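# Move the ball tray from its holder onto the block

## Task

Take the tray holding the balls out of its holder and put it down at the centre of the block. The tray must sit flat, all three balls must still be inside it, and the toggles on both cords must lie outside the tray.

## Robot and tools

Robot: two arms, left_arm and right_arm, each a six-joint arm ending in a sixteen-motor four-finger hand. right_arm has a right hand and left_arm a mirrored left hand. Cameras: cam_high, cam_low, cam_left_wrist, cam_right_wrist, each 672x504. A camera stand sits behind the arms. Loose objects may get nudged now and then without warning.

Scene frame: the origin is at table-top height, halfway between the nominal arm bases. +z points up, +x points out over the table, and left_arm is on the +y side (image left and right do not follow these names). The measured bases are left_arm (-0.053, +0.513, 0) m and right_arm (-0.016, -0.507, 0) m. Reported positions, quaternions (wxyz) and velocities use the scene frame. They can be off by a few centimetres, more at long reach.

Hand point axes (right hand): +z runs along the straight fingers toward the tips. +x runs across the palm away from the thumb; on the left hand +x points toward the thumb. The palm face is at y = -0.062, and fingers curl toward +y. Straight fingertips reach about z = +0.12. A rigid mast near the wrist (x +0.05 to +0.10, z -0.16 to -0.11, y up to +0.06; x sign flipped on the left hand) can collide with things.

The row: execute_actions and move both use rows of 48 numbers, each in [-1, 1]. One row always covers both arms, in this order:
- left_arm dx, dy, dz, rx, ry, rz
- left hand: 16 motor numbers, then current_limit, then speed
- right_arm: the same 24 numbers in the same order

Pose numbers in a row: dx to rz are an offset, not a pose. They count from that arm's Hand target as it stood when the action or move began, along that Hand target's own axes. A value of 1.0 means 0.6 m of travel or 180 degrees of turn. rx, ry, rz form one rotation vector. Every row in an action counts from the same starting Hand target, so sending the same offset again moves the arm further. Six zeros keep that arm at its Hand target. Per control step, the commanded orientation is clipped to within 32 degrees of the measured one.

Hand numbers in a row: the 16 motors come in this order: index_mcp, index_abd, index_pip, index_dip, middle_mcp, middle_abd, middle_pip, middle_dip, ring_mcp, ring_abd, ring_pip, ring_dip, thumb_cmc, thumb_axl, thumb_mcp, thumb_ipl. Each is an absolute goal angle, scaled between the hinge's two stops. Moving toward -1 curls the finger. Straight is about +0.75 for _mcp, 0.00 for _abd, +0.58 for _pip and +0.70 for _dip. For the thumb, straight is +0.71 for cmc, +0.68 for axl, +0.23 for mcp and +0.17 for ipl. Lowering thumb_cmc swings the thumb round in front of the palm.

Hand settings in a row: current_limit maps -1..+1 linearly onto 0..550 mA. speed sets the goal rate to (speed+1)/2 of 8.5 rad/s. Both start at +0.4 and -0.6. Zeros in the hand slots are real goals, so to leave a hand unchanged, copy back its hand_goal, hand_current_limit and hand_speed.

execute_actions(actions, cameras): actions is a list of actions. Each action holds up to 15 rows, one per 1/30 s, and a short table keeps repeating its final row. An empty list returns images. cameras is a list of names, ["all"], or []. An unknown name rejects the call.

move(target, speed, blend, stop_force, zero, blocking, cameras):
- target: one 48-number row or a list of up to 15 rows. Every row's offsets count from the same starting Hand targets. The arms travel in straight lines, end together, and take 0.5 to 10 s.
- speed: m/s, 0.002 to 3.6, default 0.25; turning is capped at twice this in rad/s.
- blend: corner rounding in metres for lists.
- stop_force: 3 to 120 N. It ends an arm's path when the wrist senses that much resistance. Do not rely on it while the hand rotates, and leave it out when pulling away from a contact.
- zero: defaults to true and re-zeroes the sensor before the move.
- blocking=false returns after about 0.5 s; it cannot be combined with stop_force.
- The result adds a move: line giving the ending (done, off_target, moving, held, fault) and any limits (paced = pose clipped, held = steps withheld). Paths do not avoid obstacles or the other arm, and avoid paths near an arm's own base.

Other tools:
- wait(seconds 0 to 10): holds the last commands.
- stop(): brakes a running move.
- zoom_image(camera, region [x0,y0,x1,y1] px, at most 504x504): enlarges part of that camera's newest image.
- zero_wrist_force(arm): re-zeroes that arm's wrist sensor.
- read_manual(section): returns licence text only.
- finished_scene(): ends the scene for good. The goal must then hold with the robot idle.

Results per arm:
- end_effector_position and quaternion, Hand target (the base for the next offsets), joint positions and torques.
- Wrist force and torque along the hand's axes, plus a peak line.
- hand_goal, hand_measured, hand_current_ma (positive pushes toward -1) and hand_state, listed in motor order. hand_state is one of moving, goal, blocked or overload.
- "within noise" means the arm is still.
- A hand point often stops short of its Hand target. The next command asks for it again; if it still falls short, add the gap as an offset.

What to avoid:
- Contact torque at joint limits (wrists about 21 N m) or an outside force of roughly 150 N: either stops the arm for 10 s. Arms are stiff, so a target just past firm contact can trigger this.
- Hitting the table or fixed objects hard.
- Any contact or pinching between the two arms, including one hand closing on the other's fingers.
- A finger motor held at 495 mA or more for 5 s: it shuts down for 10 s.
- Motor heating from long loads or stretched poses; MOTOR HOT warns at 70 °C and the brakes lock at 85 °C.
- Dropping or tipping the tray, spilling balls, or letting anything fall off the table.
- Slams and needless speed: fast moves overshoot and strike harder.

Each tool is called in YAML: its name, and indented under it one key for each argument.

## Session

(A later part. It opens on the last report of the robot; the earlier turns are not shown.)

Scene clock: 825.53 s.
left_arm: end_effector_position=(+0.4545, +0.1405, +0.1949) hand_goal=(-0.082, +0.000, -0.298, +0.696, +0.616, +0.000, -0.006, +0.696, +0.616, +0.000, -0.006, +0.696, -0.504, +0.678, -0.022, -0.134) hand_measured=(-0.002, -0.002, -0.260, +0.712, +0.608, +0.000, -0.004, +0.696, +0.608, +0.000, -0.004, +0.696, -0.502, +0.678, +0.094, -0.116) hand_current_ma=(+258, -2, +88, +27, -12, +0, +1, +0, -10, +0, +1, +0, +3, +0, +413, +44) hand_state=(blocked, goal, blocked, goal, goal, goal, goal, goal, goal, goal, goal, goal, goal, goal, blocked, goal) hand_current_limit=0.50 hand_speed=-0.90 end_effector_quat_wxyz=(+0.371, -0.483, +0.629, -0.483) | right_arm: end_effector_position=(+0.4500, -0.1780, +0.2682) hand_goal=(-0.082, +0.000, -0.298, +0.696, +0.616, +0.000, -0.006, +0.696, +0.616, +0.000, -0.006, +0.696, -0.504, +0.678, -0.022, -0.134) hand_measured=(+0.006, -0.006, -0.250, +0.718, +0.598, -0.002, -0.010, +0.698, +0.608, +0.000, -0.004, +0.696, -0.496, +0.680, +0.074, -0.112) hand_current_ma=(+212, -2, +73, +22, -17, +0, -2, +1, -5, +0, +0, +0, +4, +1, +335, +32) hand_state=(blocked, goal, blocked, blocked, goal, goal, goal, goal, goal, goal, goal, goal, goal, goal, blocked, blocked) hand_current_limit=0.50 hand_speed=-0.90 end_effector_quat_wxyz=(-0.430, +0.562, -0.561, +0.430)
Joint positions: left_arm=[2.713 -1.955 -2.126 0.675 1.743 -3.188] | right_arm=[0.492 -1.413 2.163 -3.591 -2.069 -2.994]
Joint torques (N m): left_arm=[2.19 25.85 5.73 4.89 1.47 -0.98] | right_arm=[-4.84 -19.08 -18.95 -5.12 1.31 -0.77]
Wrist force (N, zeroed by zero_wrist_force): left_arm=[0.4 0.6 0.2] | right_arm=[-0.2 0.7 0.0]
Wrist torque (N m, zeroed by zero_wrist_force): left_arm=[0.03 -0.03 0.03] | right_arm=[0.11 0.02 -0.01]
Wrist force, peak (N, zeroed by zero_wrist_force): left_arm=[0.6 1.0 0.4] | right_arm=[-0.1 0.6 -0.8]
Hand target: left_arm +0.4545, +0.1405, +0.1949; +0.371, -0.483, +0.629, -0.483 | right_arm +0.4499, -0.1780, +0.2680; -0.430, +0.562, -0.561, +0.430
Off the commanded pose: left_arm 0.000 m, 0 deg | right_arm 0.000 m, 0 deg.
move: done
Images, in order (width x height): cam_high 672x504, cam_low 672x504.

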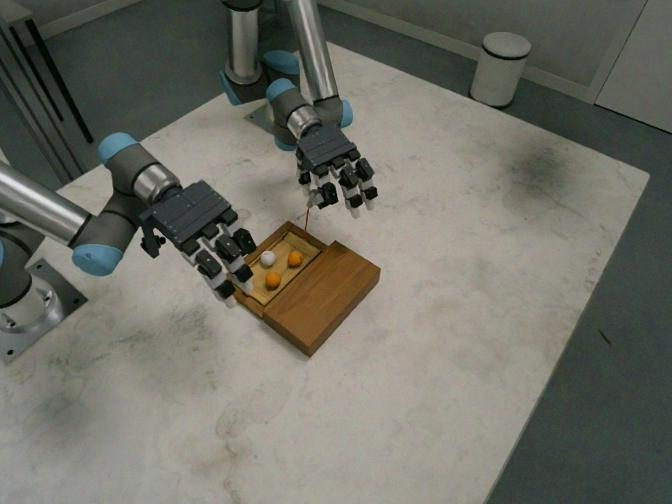

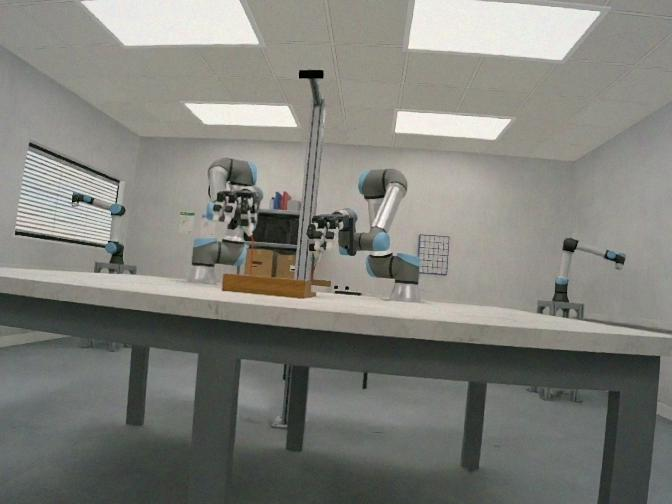

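move:
  target: [0,-0.0129,-0.0035,0,0,0,-0.082,0,-0.299,0.696,0.616,0,-0.007,0.696,0.616,0,-0.007,0.696,-0.504,0.678,-0.022,-0.135,0.5,-0.9,0,-0.0193,-0.0052,0,0,0,-0.082,0,-0.299,0.696,0.616,0,-0.007,0.696,0.616,0,-0.007,0.696,-0.504,0.678,-0.022,-0.135,0.5,-0.9]
  speed: 0.03
  cameras: ["cam_high","cam_low"]

zoom_image:
  camera: "cam_low"
  region: [220, 210, 340, 300]

zoom_image:
  camera: "cam_high"
  region: [210, 190, 340, 320]

Scene clock: 837.20 s.
left_arm: end_effector_position=(+0.4544, +0.1405, +0.2030) hand_goal=(-0.082, +0.000, -0.298, +0.696, +0.616, +0.000, -0.006, +0.696, +0.616, +0.000, -0.006, +0.696, -0.504, +0.678, -0.022, -0.134) hand_measured=(-0.002, -0.002, -0.260, +0.712, +0.608, +0.000, -0.004, +0.696, +0.608, +0.000, -0.004, +0.696, -0.502, +0.678, +0.094, -0.116) hand_current_ma=(+258, -2, +88, +27, -12, +0, +1, +0, -10, +0, +1, +0, +3, +0, +412, +44) hand_state=(blocked, goal, blocked, goal, goal, goal, goal, goal, goal, goal, goal, goal, goal, goal, blocked, goal) hand_current_limit=0.50 hand_speed=-0.90 end_effector_quat_wxyz=(+0.371, -0.483, +0.629, -0.483) | right_arm: end_effector_position=(+0.4500, -0.1780, +0.2803) hand_goal=(-0.082, +0.000, -0.298, +0.696, +0.616, +0.000, -0.006, +0.696, +0.616, +0.000, -0.006, +0.696, -0.504, +0.678, -0.022, -0.134) hand_measured=(+0.006, -0.006, -0.250, +0.718, +0.598, -0.002, -0.010, +0.698, +0.608, +0.000, -0.004, +0.696, -0.496, +0.680, +0.072, -0.112) hand_current_ma=(+212, -2, +73, +22, -17, +0, -2, +1, -5, +0, +0, +0, +4, +1, +326, +32) hand_state=(blocked, goal, blocked, blocked, goal, goal, goal, goal, goal, goal, goal, goal, goal, goal, blocked, blocked) hand_current_limit=0.50 hand_speed=-0.90 end_effector_quat_wxyz=(-0.431, +0.562, -0.561, +0.430) end_effector_velocity=(+0.000, -0.001, +0.000) end_effector_angular_velocity=(+0.001, -0.002, -0.002)
Joint positions: left_arm=[2.713 -1.937 -2.122 0.652 1.743 -3.188] | right_arm=[0.492 -1.435 2.149 -3.555 -2.069 -2.994]
Joint velocities: left_arm=[within noise] | right_arm=[-0.002 0 0.002 -0.005 0 0]
Joint torques (N m): left_arm=[2.63 26.16 26.34 4.77 1.63 -1.03] | right_arm=[3.84 -17.56 -13.16 -5.34 -1.9 -0.68]
Wrist force (N, zeroed by zero_wrist_force): left_arm=[0.4 0.5 0.3] | right_arm=[-0.1 1.0 -0.4]
Wrist torque (N m, zeroed by zero_wrist_force): left_arm=[-0.01 -0.04 0.03] | right_arm=[0.15 0.00 -0.02]
Wrist force, peak (N, zeroed by zero_wrist_force): left_arm=[0.3 1.4 0.6] | right_arm=[0.1 1.5 -0.1]
Hand target: left_arm +0.4544, +0.1405, +0.2029; +0.371, -0.483, +0.629, -0.483 | right_arm +0.4499, -0.1780, +0.2800; -0.430, +0.562, -0.561, +0.430
Off the commanded pose: left_arm 0.000 m, 0 deg | right_arm 0.000 m, 0 deg.
move: done
Images, in order (width x height): cam_high 672x504, cam_low 672x504.

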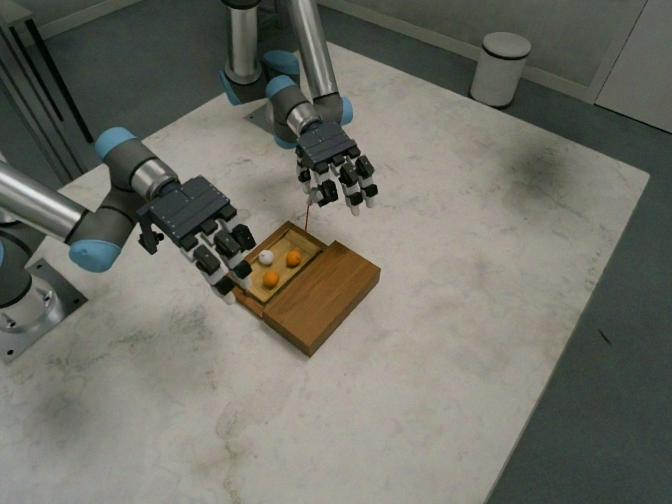

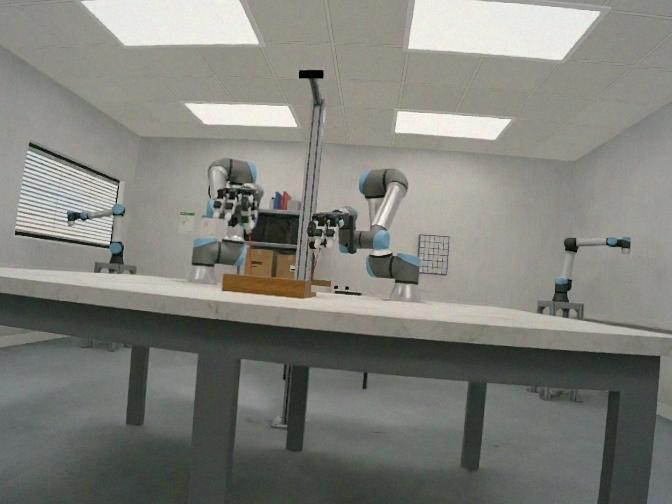

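Scaled by 4.200 from the camera's 672x504 image, which has a finer 960x720 frame.

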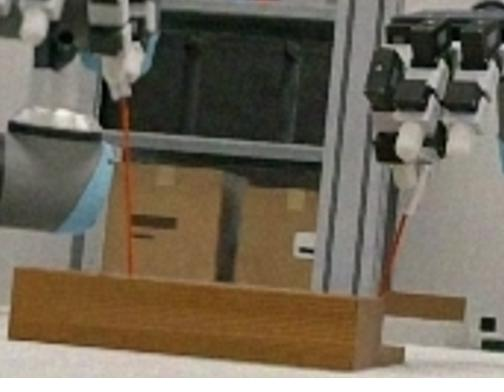

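Scaled by 3.877 from the camera's 672x504 image, which has a finer 960x720 frame.

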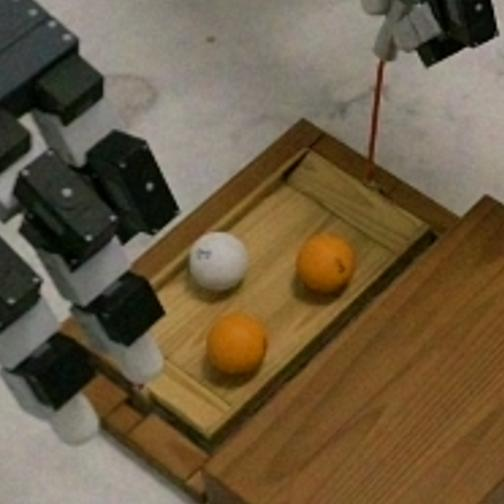

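move:
  target: [0,-0.0483,-0.013,0,0,0,-0.082,0,-0.299,0.696,0.616,0,-0.007,0.696,0.616,0,-0.007,0.696,-0.504,0.678,-0.022,-0.135,0.5,-0.9,0,-0.0483,-0.013,0,0,0,-0.082,0,-0.299,0.696,0.616,0,-0.007,0.696,0.616,0,-0.007,0.696,-0.504,0.678,-0.022,-0.135,0.5,-0.9]
  speed: 0.03
  cameras: ["cam_high","cam_low"]

zoom_image:
  camera: "cam_low"
  region: [200, 190, 350, 300]

zoom_image:
  camera: "cam_high"
  region: [210, 180, 340, 310]

Scene clock: 856.40 s.
left_arm: end_effector_position=(+0.4544, +0.1405, +0.2331) hand_goal=(-0.082, +0.000, -0.298, +0.696, +0.616, +0.000, -0.006, +0.696, +0.616, +0.000, -0.006, +0.696, -0.504, +0.678, -0.022, -0.134) hand_measured=(-0.002, -0.002, -0.260, +0.712, +0.608, +0.000, -0.004, +0.696, +0.608, +0.000, -0.004, +0.696, -0.502, +0.678, +0.094, -0.116) hand_current_ma=(+258, -2, +88, +27, -12, +0, +1, +0, -10, +0, +1, +0, +3, +0, +412, +45) hand_state=(blocked, goal, blocked, goal, goal, goal, goal, goal, goal, goal, goal, goal, goal, goal, blocked, goal) hand_current_limit=0.50 hand_speed=-0.90 end_effector_quat_wxyz=(+0.371, -0.483, +0.629, -0.483) end_effector_velocity=(+0.000, +0.000, -0.001) end_effector_angular_velocity=(-0.001, -0.001, -0.001) | right_arm: end_effector_position=(+0.4500, -0.1780, +0.3103) hand_goal=(-0.082, +0.000, -0.298, +0.696, +0.616, +0.000, -0.006, +0.696, +0.616, +0.000, -0.006, +0.696, -0.504, +0.678, -0.022, -0.134) hand_measured=(+0.006, -0.006, -0.250, +0.718, +0.598, -0.002, -0.010, +0.698, +0.608, +0.000, -0.004, +0.696, -0.496, +0.680, +0.072, -0.112) hand_current_ma=(+212, -2, +73, +22, -17, +0, -2, +1, -5, +0, +0, +0, +4, +1, +326, +32) hand_state=(blocked, goal, blocked, blocked, goal, goal, goal, goal, goal, goal, goal, goal, goal, goal, blocked, blocked) hand_current_limit=0.50 hand_speed=-0.90 end_effector_quat_wxyz=(-0.431, +0.562, -0.561, +0.430) end_effector_velocity=(+0.000, -0.001, -0.001) end_effector_angular_velocity=(+0.001, -0.002, -0.002)
Joint positions: left_arm=[2.713 -1.874 -2.1 0.568 1.743 -3.188] | right_arm=[0.492 -1.487 2.111 -3.465 -2.069 -2.994]
Joint velocities: left_arm=[-0.001 -0.003 -0.001 0.005 0 0] | right_arm=[-0.002 0.002 0.002 -0.006 0 0]
Joint torques (N m): left_arm=[-6.85 25.06 18.4 4.91 1.64 -1.15] | right_arm=[-8.42 -14.38 -12.53 -5.45 -0.12 -0.75]
Wrist force (N, zeroed by zero_wrist_force): left_arm=[0.2 0.8 0.4] | right_arm=[-0.1 0.9 -0.5]
Wrist torque (N m, zeroed by zero_wrist_force): left_arm=[0.04 -0.03 0.02] | right_arm=[0.11 0.00 -0.07]
Wrist force, peak (N, zeroed by zero_wrist_force): left_arm=[0.6 1.0 0.8] | right_arm=[-0.2 1.7 0.0]
Hand target: left_arm +0.4544, +0.1405, +0.2330; +0.371, -0.483, +0.629, -0.483 | right_arm +0.4500, -0.1780, +0.3100; -0.430, +0.562, -0.561, +0.430
Off the commanded pose: left_arm 0.000 m, 0 deg | right_arm 0.000 m, 0 deg.
move: done
Images, in order (width x height): cam_high 672x504, cam_low 672x504.

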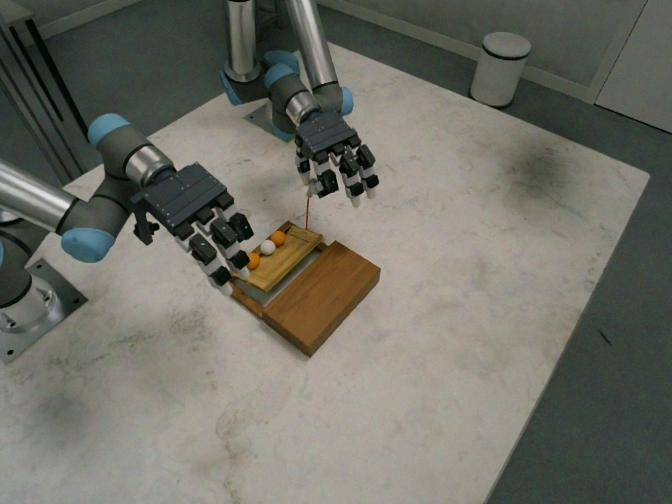

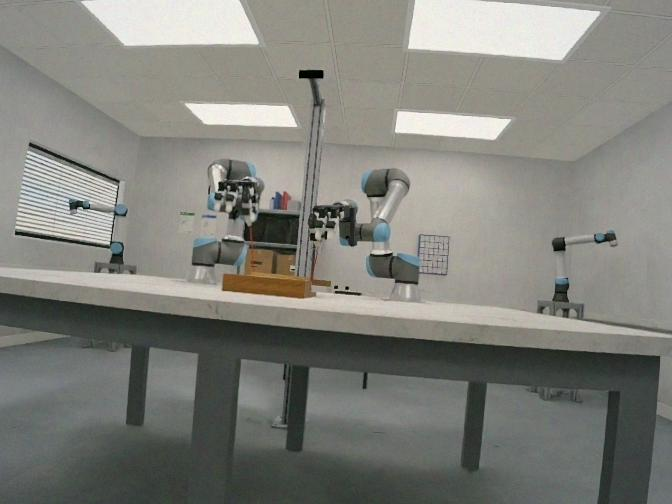

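Scaled by 3.360 from the camera's 672x504 image, which has a finer 960x720 frame.

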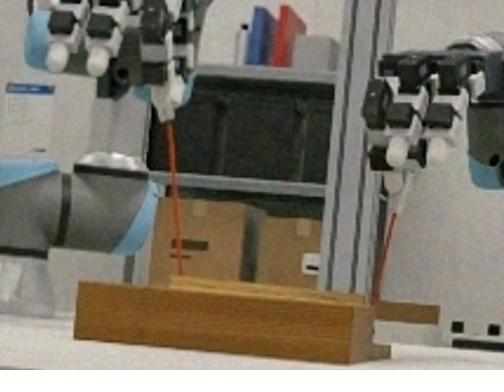

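Scaled by 3.877 from the camera's 672x504 image, which has a finer 960x720 frame.

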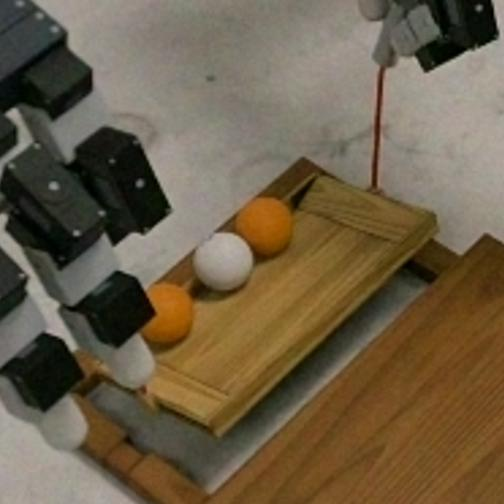

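move:
  target: [0,-0.0885,-0.0237,0,0,0,-0.082,0,-0.299,0.696,0.616,0,-0.007,0.696,0.616,0,-0.007,0.696,-0.504,0.678,-0.022,-0.135,0.5,-0.9,0,-0.0885,-0.0237,0,0,0,-0.082,0,-0.299,0.696,0.616,0,-0.007,0.696,0.616,0,-0.007,0.696,-0.504,0.678,-0.022,-0.135,0.5,-0.9]
  speed: 0.03
  cameras: ["cam_high","cam_low","cam_left_wrist","cam_right_wrist"]

zoom_image:
  camera: "cam_low"
  region: [200, 190, 350, 300]

zoom_image:
  camera: "cam_high"
  region: [210, 170, 340, 300]

Scene clock: 930.70 s.
left_arm: end_effector_position=(+0.4544, +0.1405, +0.2882) hand_goal=(-0.082, +0.000, -0.298, +0.696, +0.616, +0.000, -0.006, +0.696, +0.616, +0.000, -0.006, +0.696, -0.504, +0.678, -0.022, -0.134) hand_measured=(-0.002, -0.002, -0.260, +0.712, +0.608, +0.000, -0.004, +0.696, +0.608, +0.000, -0.004, +0.696, -0.502, +0.678, +0.094, -0.116) hand_current_ma=(+258, -2, +88, +27, -12, +0, +1, +0, -10, +0, +1, +0, +3, +0, +412, +45) hand_state=(blocked, goal, blocked, goal, goal, goal, goal, goal, goal, goal, goal, goal, goal, goal, blocked, goal) hand_current_limit=0.50 hand_speed=-0.90 end_effector_quat_wxyz=(+0.371, -0.483, +0.629, -0.483) | right_arm: end_effector_position=(+0.4500, -0.1781, +0.3653) hand_goal=(-0.082, +0.000, -0.298, +0.696, +0.616, +0.000, -0.006, +0.696, +0.616, +0.000, -0.006, +0.696, -0.504, +0.678, -0.022, -0.134) hand_measured=(+0.006, -0.006, -0.250, +0.718, +0.598, -0.002, -0.010, +0.698, +0.608, +0.000, -0.004, +0.696, -0.496, +0.680, +0.072, -0.112) hand_current_ma=(+212, -2, +73, +22, -17, +0, -2, +1, -5, +0, +0, +0, +4, +1, +326, +32) hand_state=(blocked, goal, blocked, blocked, goal, goal, goal, goal, goal, goal, goal, goal, goal, goal, blocked, blocked) hand_current_limit=0.50 hand_speed=-0.90 end_effector_quat_wxyz=(-0.431, +0.562, -0.561, +0.430) end_effector_velocity=(+0.000, +0.000, +0.000) end_effector_angular_velocity=(+0.002, -0.004, +0.000)
Joint positions: left_arm=[2.713 -1.772 -2.047 0.413 1.743 -3.188] | right_arm=[0.492 -1.563 2.028 -3.306 -2.069 -2.994]
Joint velocities: left_arm=[within noise] | right_arm=[0.001 0 0.002 -0.006 -0.001 0]
Joint torques (N m): left_arm=[-6.58 22.29 13.09 4.72 1.75 -1.36] | right_arm=[-8.3 -13.51 -16.14 -5.6 1.91 -0.41]
Wrist force (N, zeroed by zero_wrist_force): left_arm=[0.3 0.9 0.4] | right_arm=[-0.3 1.1 -0.3]
Wrist torque (N m, zeroed by zero_wrist_force): left_arm=[0.04 -0.04 0.04] | right_arm=[0.13 -0.01 -0.09]
Wrist force, peak (N, zeroed by zero_wrist_force): left_arm=[0.4 1.2 0.7] | right_arm=[0.0 1.9 0.2]
Hand target: left_arm +0.4543, +0.1405, +0.2879; +0.371, -0.483, +0.629, -0.483 | right_arm +0.4500, -0.1781, +0.3650; -0.430, +0.562, -0.561, +0.430
Off the commanded pose: left_arm 0.000 m, 0 deg | right_arm 0.000 m, 0 deg.
move: done
camera_calibration:
cam_left_wrist: T_world_to_cam=[[0.316835, 0.738794, 0.594811, -0.45987], [-0.675007, -0.264926, 0.688607, 0.0964759], [0.666319, -0.619676, 0.414753, -0.21492], [0, 0, 0, 1]] pos_world=[0.35403, 0.232127, 0.29624]
cam_right_wrist: T_world_to_cam=[[-0.128827, 0.758519, -0.63879, 0.465325], [-0.613701, 0.445006, 0.652181, 0.0614199], [0.778957, 0.476045, 0.408175, -0.296413], [0, 0, 0, 1]] pos_world=[0.328533, -0.239184, 0.378177]

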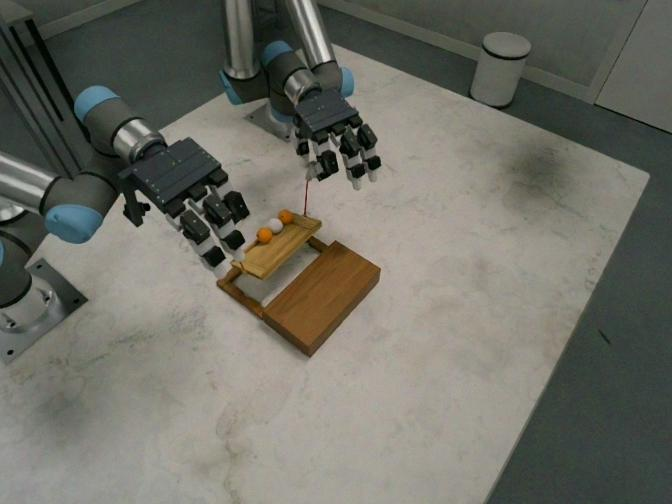

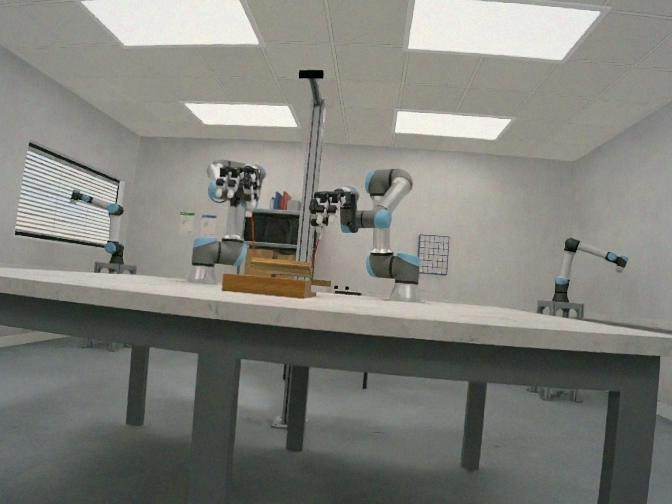

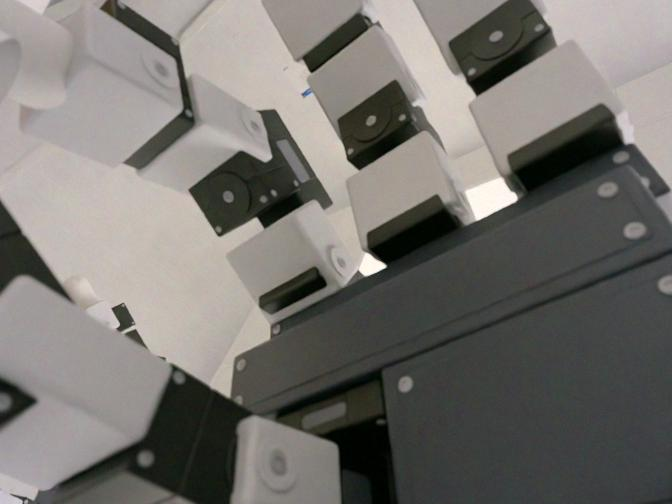

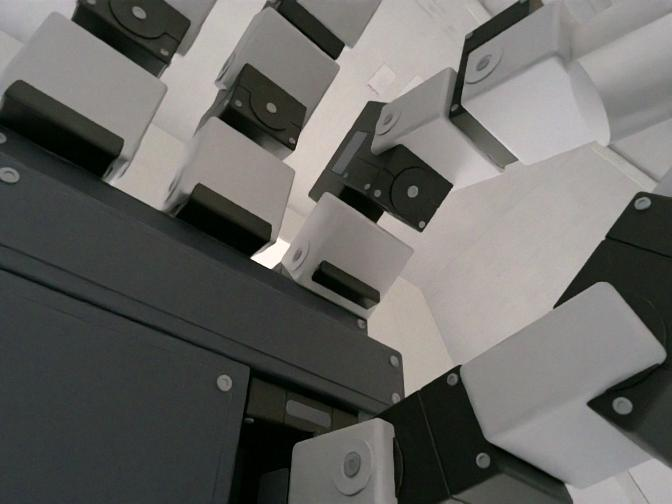

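Scaled by 3.360 from the camera's 672x504 image, which has a finer 960x720 frame.

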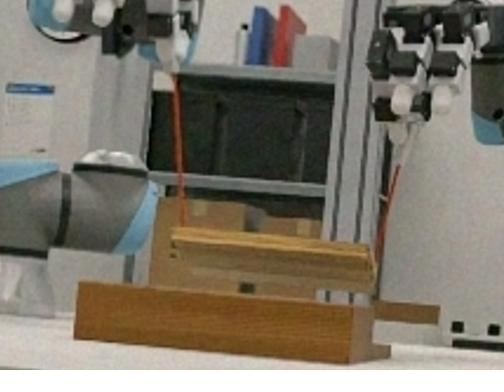

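Scaled by 3.877 from the camera's 672x504 image, which has a finer 960x720 frame.

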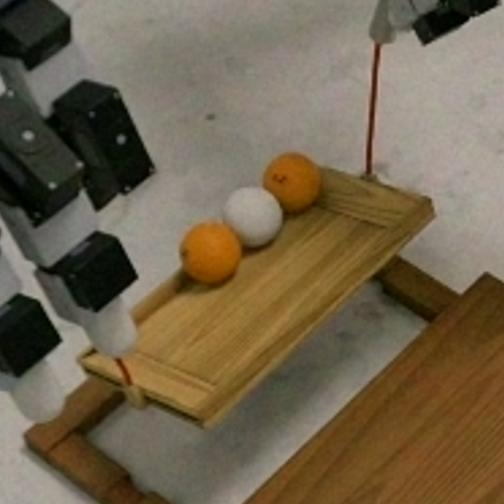

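move:
  target: [-0.0673,-0.065,0.2426,0,0,0,-0.082,0,-0.299,0.696,0.616,0,-0.007,0.696,0.616,0,-0.007,0.696,-0.504,0.678,-0.022,-0.135,0.5,-0.9,0,-0.0673,0.2511,0,0,0,-0.082,0,-0.299,0.696,0.616,0,-0.007,0.696,0.616,0,-0.007,0.696,-0.504,0.678,-0.022,-0.135,0.5,-0.9]
  speed: 0.04
  cameras: ["cam_high","cam_low"]

zoom_image:
  camera: "cam_low"
  region: [200, 190, 350, 300]

zoom_image:
  camera: "cam_high"
  region: [240, 200, 400, 360]

Scene clock: 946.73 s.
left_arm: end_effector_position=(+0.6104, +0.1405, +0.2881) hand_goal=(-0.082, +0.000, -0.298, +0.696, +0.616, +0.000, -0.006, +0.696, +0.616, +0.000, -0.006, +0.696, -0.504, +0.678, -0.022, -0.134) hand_measured=(-0.002, -0.002, -0.260, +0.712, +0.608, +0.000, -0.004, +0.696, +0.608, +0.000, -0.004, +0.696, -0.502, +0.678, +0.094, -0.116) hand_current_ma=(+258, -2, +88, +27, -12, +0, +1, +0, -10, +0, +1, +0, +3, +0, +412, +45) hand_state=(blocked, goal, blocked, goal, goal, goal, goal, goal, goal, goal, goal, goal, goal, goal, blocked, goal) hand_current_limit=0.50 hand_speed=-0.90 end_effector_quat_wxyz=(+0.371, -0.483, +0.629, -0.483) end_effector_velocity=(-0.002, -0.001, +0.000) end_effector_angular_velocity=(+0.000, +0.000, -0.001) | right_arm: end_effector_position=(+0.6062, -0.1778, +0.3647) hand_goal=(-0.082, +0.000, -0.298, +0.696, +0.616, +0.000, -0.006, +0.696, +0.616, +0.000, -0.006, +0.696, -0.504, +0.678, -0.022, -0.134) hand_measured=(+0.006, -0.006, -0.250, +0.718, +0.598, -0.002, -0.010, +0.698, +0.608, +0.000, -0.004, +0.696, -0.496, +0.680, +0.072, -0.112) hand_current_ma=(+212, -2, +73, +22, -17, +0, -2, +1, -5, +0, +0, +0, +4, +1, +326, +32) hand_state=(blocked, goal, blocked, blocked, goal, goal, goal, goal, goal, goal, goal, goal, goal, goal, blocked, blocked) hand_current_limit=0.50 hand_speed=-0.90 end_effector_quat_wxyz=(-0.430, +0.562, -0.561, +0.430)
Joint positions: left_arm=[2.834 -2.031 -1.675 0.304 1.627 -3.156] | right_arm=[0.341 -1.287 1.707 -3.28 -1.924 -3.042]
Joint velocities: left_arm=[-0.002 0.002 -0.005 0.003 0 0] | right_arm=[within noise]
Joint torques (N m): left_arm=[-6.56 49.84 12.82 4.69 1.39 0.5] | right_arm=[6.84 -54.49 -17.95 -3.28 -1.76 -0.48]
Wrist force (N, zeroed by zero_wrist_force): left_arm=[0.3 0.9 0.2] | right_arm=[0.3 1.0 0.5]
Wrist torque (N m, zeroed by zero_wrist_force): left_arm=[0.05 -0.05 -0.09] | right_arm=[0.03 -0.03 0.15]
Wrist force, peak (N, zeroed by zero_wrist_force): left_arm=[0.6 1.1 0.6] | right_arm=[-0.1 1.8 0.2]
Hand target: left_arm +0.6103, +0.1405, +0.2881; +0.371, -0.483, +0.629, -0.483 | right_arm +0.6060, -0.1778, +0.3648; -0.430, +0.562, -0.561, +0.430
Off the commanded pose: left_arm 0.000 m, 0 deg | right_arm 0.000 m, 0 deg.
move: done
Images, in order (width x height): cam_high 672x504, cam_low 672x504.

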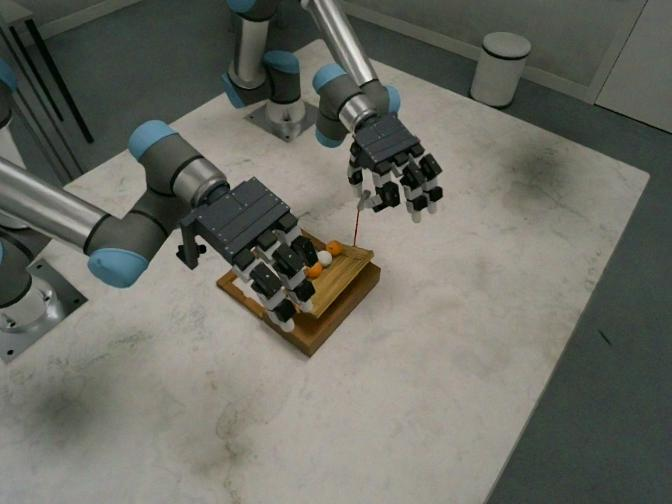

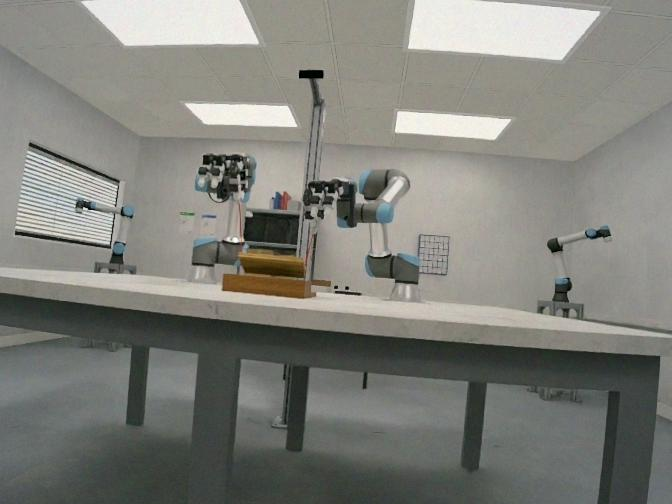

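Scaled by 3.360 from the camera's 672x504 image, which has a finer 960x720 frame.

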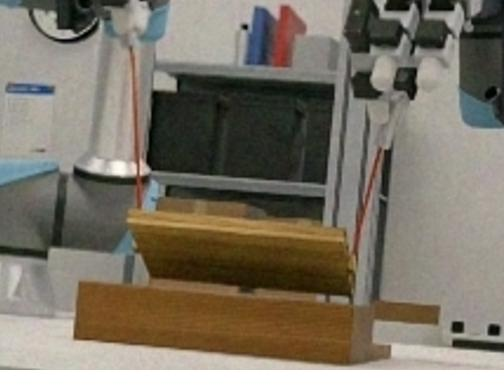

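Scaled by 3.150 from the camera's 672x504 image, which has a finer 960x720 frame.

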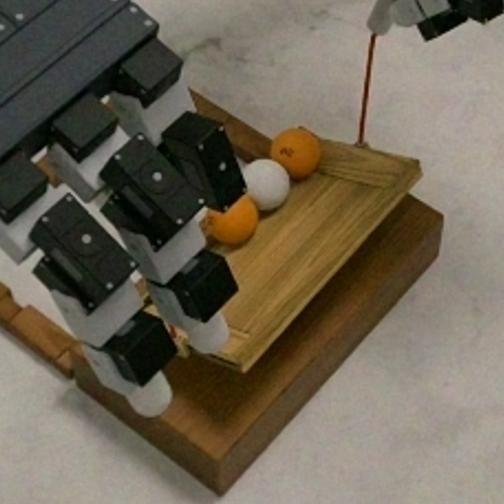

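wait:
  seconds: 0.5
  cameras: ["cam_high","cam_low"]

zoom_image:
  camera: "cam_low"
  region: [220, 230, 320, 300]

zoom_image:
  camera: "cam_high"
  region: [280, 200, 400, 320]

Scene clock: 953.53 s.
left_arm: end_effector_position=(+0.6103, +0.1405, +0.2881) hand_goal=(-0.082, +0.000, -0.298, +0.696, +0.616, +0.000, -0.006, +0.696, +0.616, +0.000, -0.006, +0.696, -0.504, +0.678, -0.022, -0.134) hand_measured=(-0.002, -0.002, -0.260, +0.712, +0.608, +0.000, -0.004, +0.696, +0.608, +0.000, -0.004, +0.696, -0.502, +0.678, +0.094, -0.116) hand_current_ma=(+258, -2, +88, +27, -12, +0, +1, +0, -10, +0, +1, +0, +3, +0, +413, +45) hand_state=(blocked, goal, blocked, goal, goal, goal, goal, goal, goal, goal, goal, goal, goal, goal, blocked, goal) hand_current_limit=0.50 hand_speed=-0.90 end_effector_quat_wxyz=(+0.371, -0.483, +0.629, -0.483) | right_arm: end_effector_position=(+0.6060, -0.1778, +0.3648) hand_goal=(-0.082, +0.000, -0.298, +0.696, +0.616, +0.000, -0.006, +0.696, +0.616, +0.000, -0.006, +0.696, -0.504, +0.678, -0.022, -0.134) hand_measured=(+0.006, -0.006, -0.250, +0.718, +0.598, -0.002, -0.010, +0.698, +0.608, +0.000, -0.004, +0.696, -0.496, +0.680, +0.072, -0.112) hand_current_ma=(+212, -2, +73, +22, -17, +0, -2, +1, -5, +0, +0, +0, +4, +1, +326, +32) hand_state=(blocked, goal, blocked, blocked, goal, goal, goal, goal, goal, goal, goal, goal, goal, goal, blocked, blocked) hand_current_limit=0.50 hand_speed=-0.90 end_effector_quat_wxyz=(-0.430, +0.562, -0.561, +0.430)
Joint positions: left_arm=[2.833 -2.031 -1.676 0.305 1.627 -3.156] | right_arm=[0.342 -1.288 1.707 -3.28 -1.925 -3.042]
Joint torques (N m): left_arm=[-6.71 51.06 13.45 4.82 1.86 -1.26] | right_arm=[7.19 -53.15 -15.64 -5.28 -2.03 1.82]
Wrist force (N, zeroed by zero_wrist_force): left_arm=[0.5 1.0 0.4] | right_arm=[0.1 1.2 0.2]
Wrist torque (N m, zeroed by zero_wrist_force): left_arm=[0.05 -0.07 -0.09] | right_arm=[0.07 -0.01 0.15]
Wrist force, peak (N, zeroed by zero_wrist_force): left_arm=[0.3 1.3 0.5] | right_arm=[0.1 1.7 0.4]
Hand target: left_arm +0.6103, +0.1405, +0.2881; +0.371, -0.483, +0.629, -0.483 | right_arm +0.6060, -0.1778, +0.3648; -0.430, +0.562, -0.561, +0.430
Off the commanded pose: left_arm 0.000 m, 0 deg | right_arm 0.000 m, 0 deg.
wait: 0.50 s; at rest from the start
Images, in order (width x height): cam_high 672x504, cam_low 672x504.

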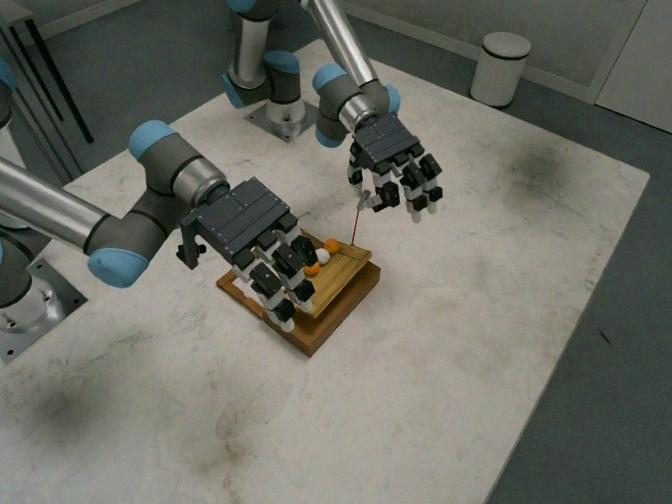

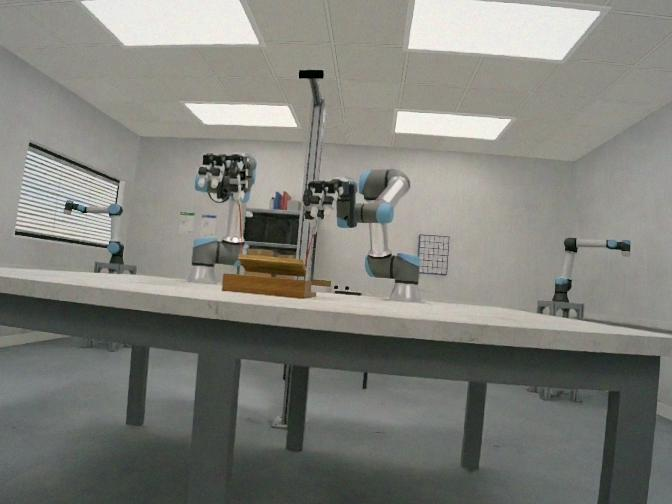

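Scaled by 5.040 from the camera's 672x504 image, which has a finer 960x720 frame.

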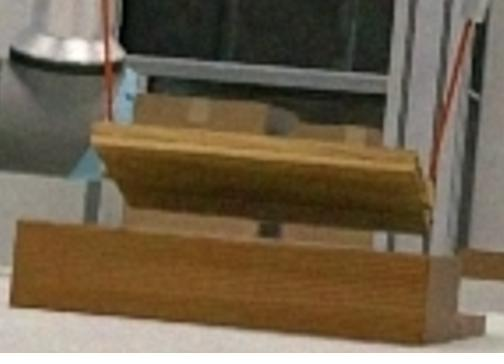

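Scaled by 4.200 from the camera's 672x504 image, which has a finer 960x720 frame.

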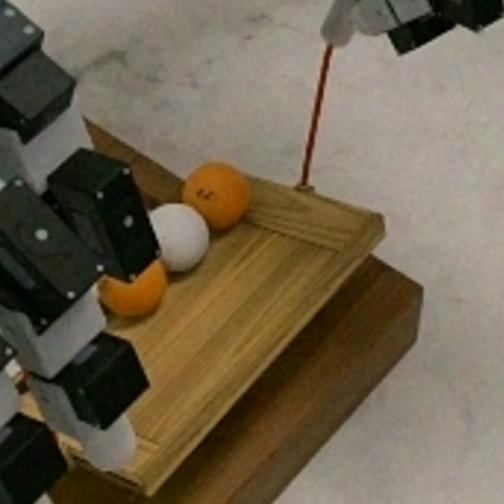

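move:
  target:
    - [0.0043,0.0042,-0.0155,0,0,0,-0.082,0,-0.299,0.696,0.616,0,-0.007,0.696,0.616,0,-0.007,0.696,-0.504,0.678,-0.022,-0.135,0.5,-0.9,0,0.0043,-0.0161,0,0,0,-0.082,0,-0.299,0.696,0.616,0,-0.007,0.696,0.616,0,-0.007,0.696,-0.504,0.678,-0.022,-0.135,0.5,-0.9]
    - [0.0043,0.0444,-0.0047,0,0,0,-0.082,0,-0.299,0.696,0.616,0,-0.007,0.696,0.616,0,-0.007,0.696,-0.504,0.678,-0.022,-0.135,0.5,-0.9,0,0.0445,-0.0053,0,0,0,-0.082,0,-0.299,0.696,0.616,0,-0.007,0.696,0.616,0,-0.007,0.696,-0.504,0.678,-0.022,-0.135,0.5,-0.9]
  speed: 0.02
  cameras: ["cam_high","cam_low"]

zoom_image:
  camera: "cam_low"
  region: [220, 230, 320, 300]

zoom_image:
  camera: "cam_high"
  region: [250, 210, 400, 360]

Scene clock: 995.47 s.
left_arm: end_effector_position=(+0.6004, +0.1405, +0.2629) hand_goal=(-0.082, +0.000, -0.298, +0.696, +0.616, +0.000, -0.006, +0.696, +0.616, +0.000, -0.006, +0.696, -0.504, +0.678, -0.022, -0.134) hand_measured=(-0.002, -0.002, -0.260, +0.712, +0.608, +0.000, -0.004, +0.696, +0.608, +0.000, -0.004, +0.696, -0.502, +0.678, +0.092, -0.116) hand_current_ma=(+258, -2, +88, +27, -12, +0, +1, +0, -10, +0, +1, +0, +3, +0, +412, +45) hand_state=(blocked, goal, blocked, goal, goal, goal, goal, goal, goal, goal, goal, goal, goal, goal, blocked, goal) hand_current_limit=0.50 hand_speed=-0.90 end_effector_quat_wxyz=(+0.371, -0.483, +0.629, -0.483) | right_arm: end_effector_position=(+0.5960, -0.1778, +0.3396) hand_goal=(-0.082, +0.000, -0.298, +0.696, +0.616, +0.000, -0.006, +0.696, +0.616, +0.000, -0.006, +0.696, -0.504, +0.678, -0.022, -0.134) hand_measured=(+0.006, -0.006, -0.250, +0.718, +0.598, -0.002, -0.010, +0.698, +0.608, +0.000, -0.004, +0.696, -0.496, +0.680, +0.072, -0.112) hand_current_ma=(+212, -2, +73, +22, -17, +0, -2, +1, -5, +0, +0, +0, +4, +1, +326, +32) hand_state=(blocked, goal, blocked, blocked, goal, goal, goal, goal, goal, goal, goal, goal, goal, goal, blocked, blocked) hand_current_limit=0.50 hand_speed=-0.90 end_effector_quat_wxyz=(-0.430, +0.562, -0.561, +0.430)
Joint positions: left_arm=[2.828 -2.048 -1.727 0.372 1.633 -3.158] | right_arm=[0.349 -1.279 1.767 -3.348 -1.932 -3.039]
Joint torques (N m): left_arm=[7.08 50.22 23.41 0.8 -1.59 0.95] | right_arm=[-7.19 -45.67 -32 -0.79 1.46 -1.14]
Wrist force (N, zeroed by zero_wrist_force): left_arm=[0.3 0.7 0.4] | right_arm=[0.3 1.4 0.3]
Wrist torque (N m, zeroed by zero_wrist_force): left_arm=[0.00 -0.02 -0.11] | right_arm=[0.09 -0.07 0.17]
Wrist force, peak (N, zeroed by zero_wrist_force): left_arm=[0.6 1.3 0.7] | right_arm=[0.4 1.6 0.7]
Hand target: left_arm +0.6004, +0.1405, +0.2631; +0.371, -0.483, +0.629, -0.483 | right_arm +0.5960, -0.1778, +0.3398; -0.430, +0.562, -0.561, +0.430
Off the commanded pose: left_arm 0.000 m, 0 deg | right_arm 0.000 m, 0 deg.
move: done
Images, in order (width x height): cam_high 672x504, cam_low 672x504.

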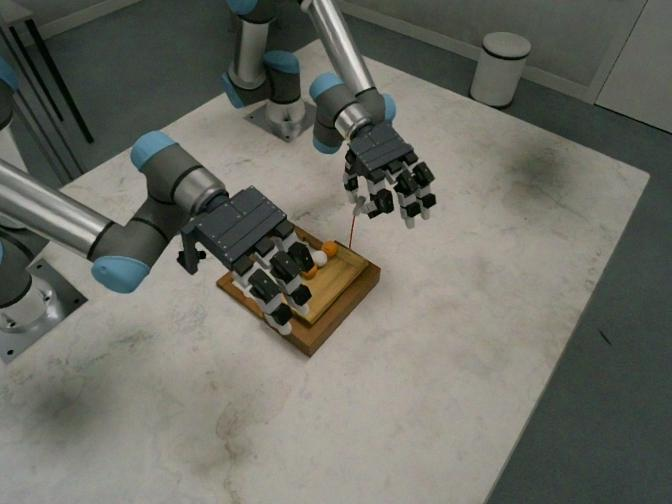

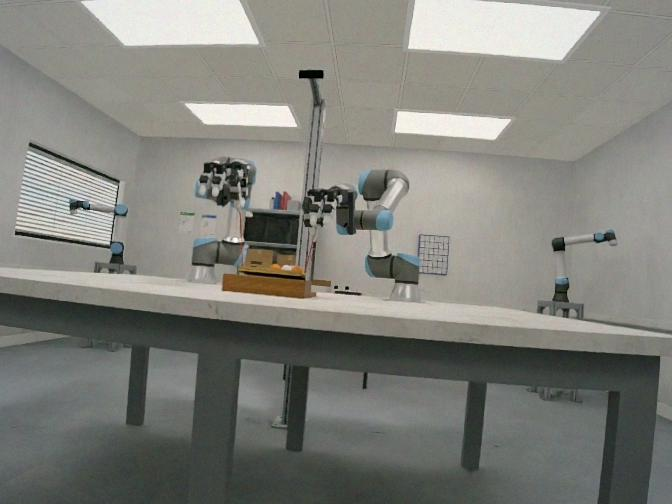

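Scaled by 5.040 from the camera's 672x504 image, which has a finer 960x720 frame.

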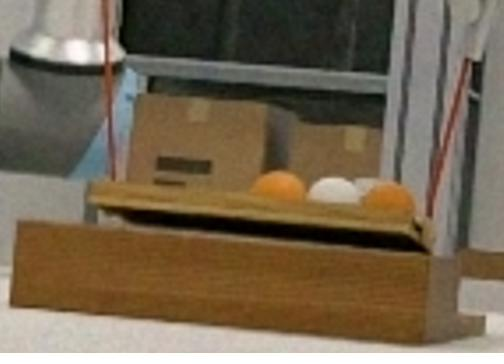

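Scaled by 3.360 from the camera's 672x504 image, which has a finer 960x720 frame.

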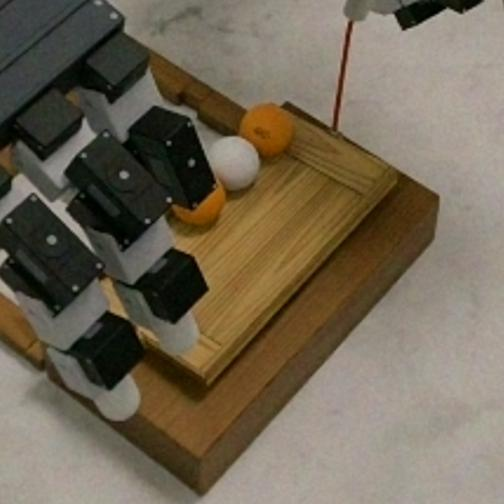

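move:
  target: [-0.0026,0.0233,0.0162,0,0,0,-0.082,0,-0.299,0.696,0.616,0,-0.007,0.696,0.616,0,-0.007,0.696,-0.504,0.678,-0.022,-0.135,0.5,-0.9,0,0.0232,0.0166,0,0,0,-0.082,0,-0.299,0.696,0.616,0,-0.007,0.696,0.616,0,-0.007,0.696,-0.504,0.678,-0.022,-0.135,0.5,-0.9]
  speed: 0.015
  cameras: ["cam_high","cam_low"]

zoom_image:
  camera: "cam_low"
  region: [220, 230, 320, 300]

zoom_image:
  camera: "cam_high"
  region: [250, 210, 400, 360]

Scene clock: 1007.23 s.
left_arm: end_effector_position=(+0.6064, +0.1405, +0.2470) hand_goal=(-0.082, +0.000, -0.298, +0.696, +0.616, +0.000, -0.006, +0.696, +0.616, +0.000, -0.006, +0.696, -0.504, +0.678, -0.022, -0.134) hand_measured=(-0.002, -0.002, -0.260, +0.712, +0.608, +0.000, -0.004, +0.696, +0.608, +0.000, -0.004, +0.696, -0.502, +0.678, +0.092, -0.116) hand_current_ma=(+258, -2, +88, +27, -12, +0, +1, +0, -10, +0, +1, +0, +3, +0, +412, +45) hand_state=(blocked, goal, blocked, goal, goal, goal, goal, goal, goal, goal, goal, goal, goal, goal, blocked, goal) hand_current_limit=0.50 hand_speed=-0.90 end_effector_quat_wxyz=(+0.371, -0.483, +0.629, -0.483) | right_arm: end_effector_position=(+0.6020, -0.1778, +0.3237) hand_goal=(-0.082, +0.000, -0.298, +0.696, +0.616, +0.000, -0.006, +0.696, +0.616, +0.000, -0.006, +0.696, -0.504, +0.678, -0.022, -0.134) hand_measured=(+0.006, -0.006, -0.250, +0.718, +0.598, -0.002, -0.010, +0.698, +0.608, +0.000, -0.004, +0.696, -0.496, +0.680, +0.072, -0.112) hand_current_ma=(+212, -2, +73, +22, -17, +0, -2, +1, -5, +0, +0, +0, +4, +1, +324, +32) hand_state=(blocked, goal, blocked, blocked, goal, goal, goal, goal, goal, goal, goal, goal, goal, goal, blocked, blocked) hand_current_limit=0.50 hand_speed=-0.90 end_effector_quat_wxyz=(-0.430, +0.562, -0.561, +0.430)
Joint positions: left_arm=[2.831 -2.081 -1.724 0.402 1.629 -3.157] | right_arm=[0.344 -1.25 1.774 -3.384 -1.927 -3.041]
Joint torques (N m): left_arm=[4.43 50.37 35.06 1.87 -1.12 0.9] | right_arm=[-4.96 -48.91 -17.28 -1.75 1.6 -1.14]
Wrist force (N, zeroed by zero_wrist_force): left_arm=[0.0 0.0 0.2] | right_arm=[0.2 0.5 -0.1]
Wrist torque (N m, zeroed by zero_wrist_force): left_arm=[-0.03 0.02 -0.13] | right_arm=[0.04 -0.03 0.15]
Wrist force, peak (N, zeroed by zero_wrist_force): left_arm=[0.4 0.9 0.6] | right_arm=[0.1 1.7 0.4]
Hand target: left_arm +0.6064, +0.1405, +0.2471; +0.371, -0.483, +0.629, -0.483 | right_arm +0.6020, -0.1778, +0.3238; -0.430, +0.562, -0.561, +0.430
Off the commanded pose: left_arm 0.000 m, 0 deg | right_arm 0.000 m, 0 deg.
move: done
Images, in order (width x height): cam_high 672x504, cam_low 672x504.

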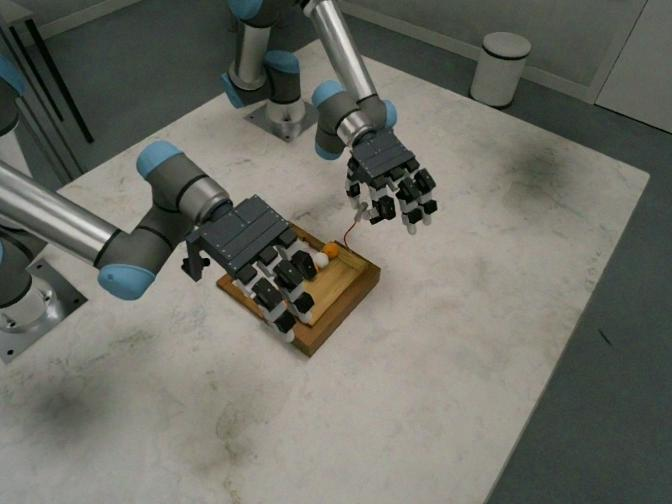

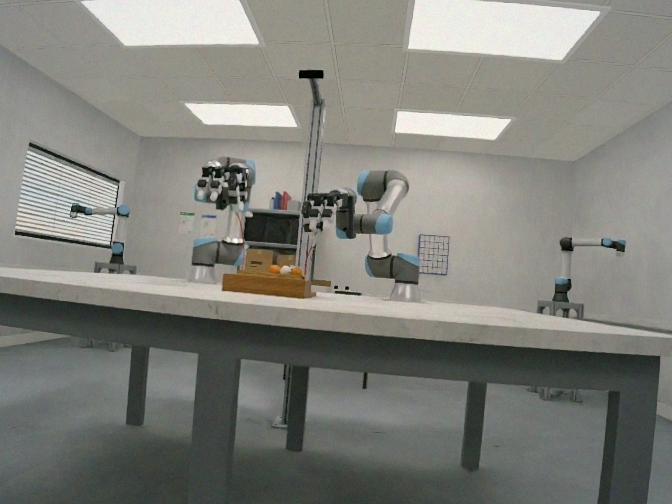

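Scaled by 5.040 from the camera's 672x504 image, which has a finer 960x720 frame.

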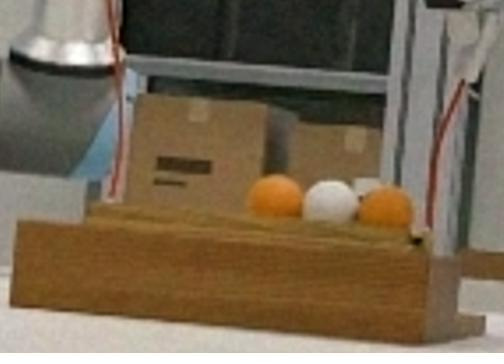

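Scaled by 3.360 from the camera's 672x504 image, which has a finer 960x720 frame.

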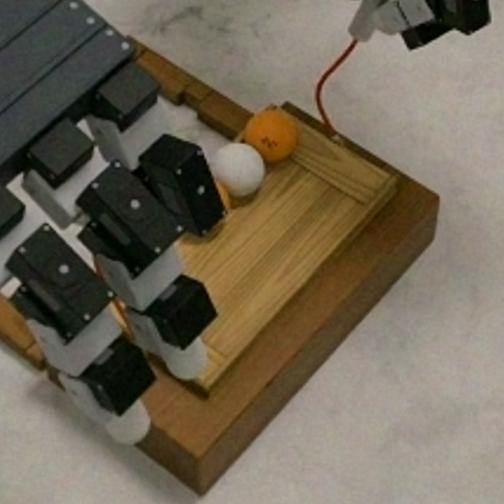

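zoom_image:
  camera: "cam_high"
  region: [290, 215, 390, 315]

zoom_image:
  camera: "cam_high"
  region: [280, 280, 380, 360]

Scaled by 5.040 from the camera's 672x504 image, which has a finer 960x720 frame.

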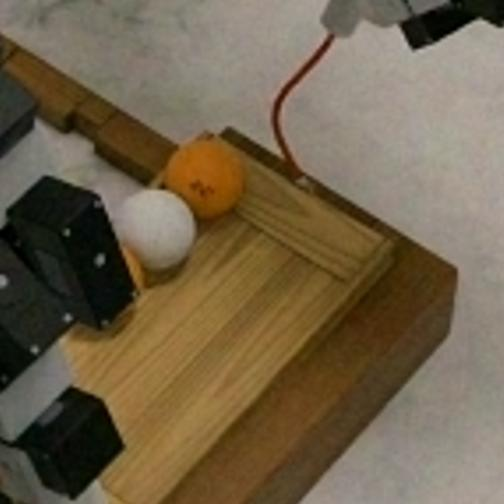

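Scaled by 5.040 from the camera's 672x504 image, which has a finer 960x720 frame.

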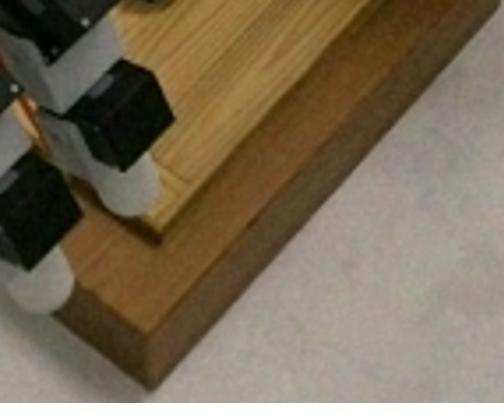

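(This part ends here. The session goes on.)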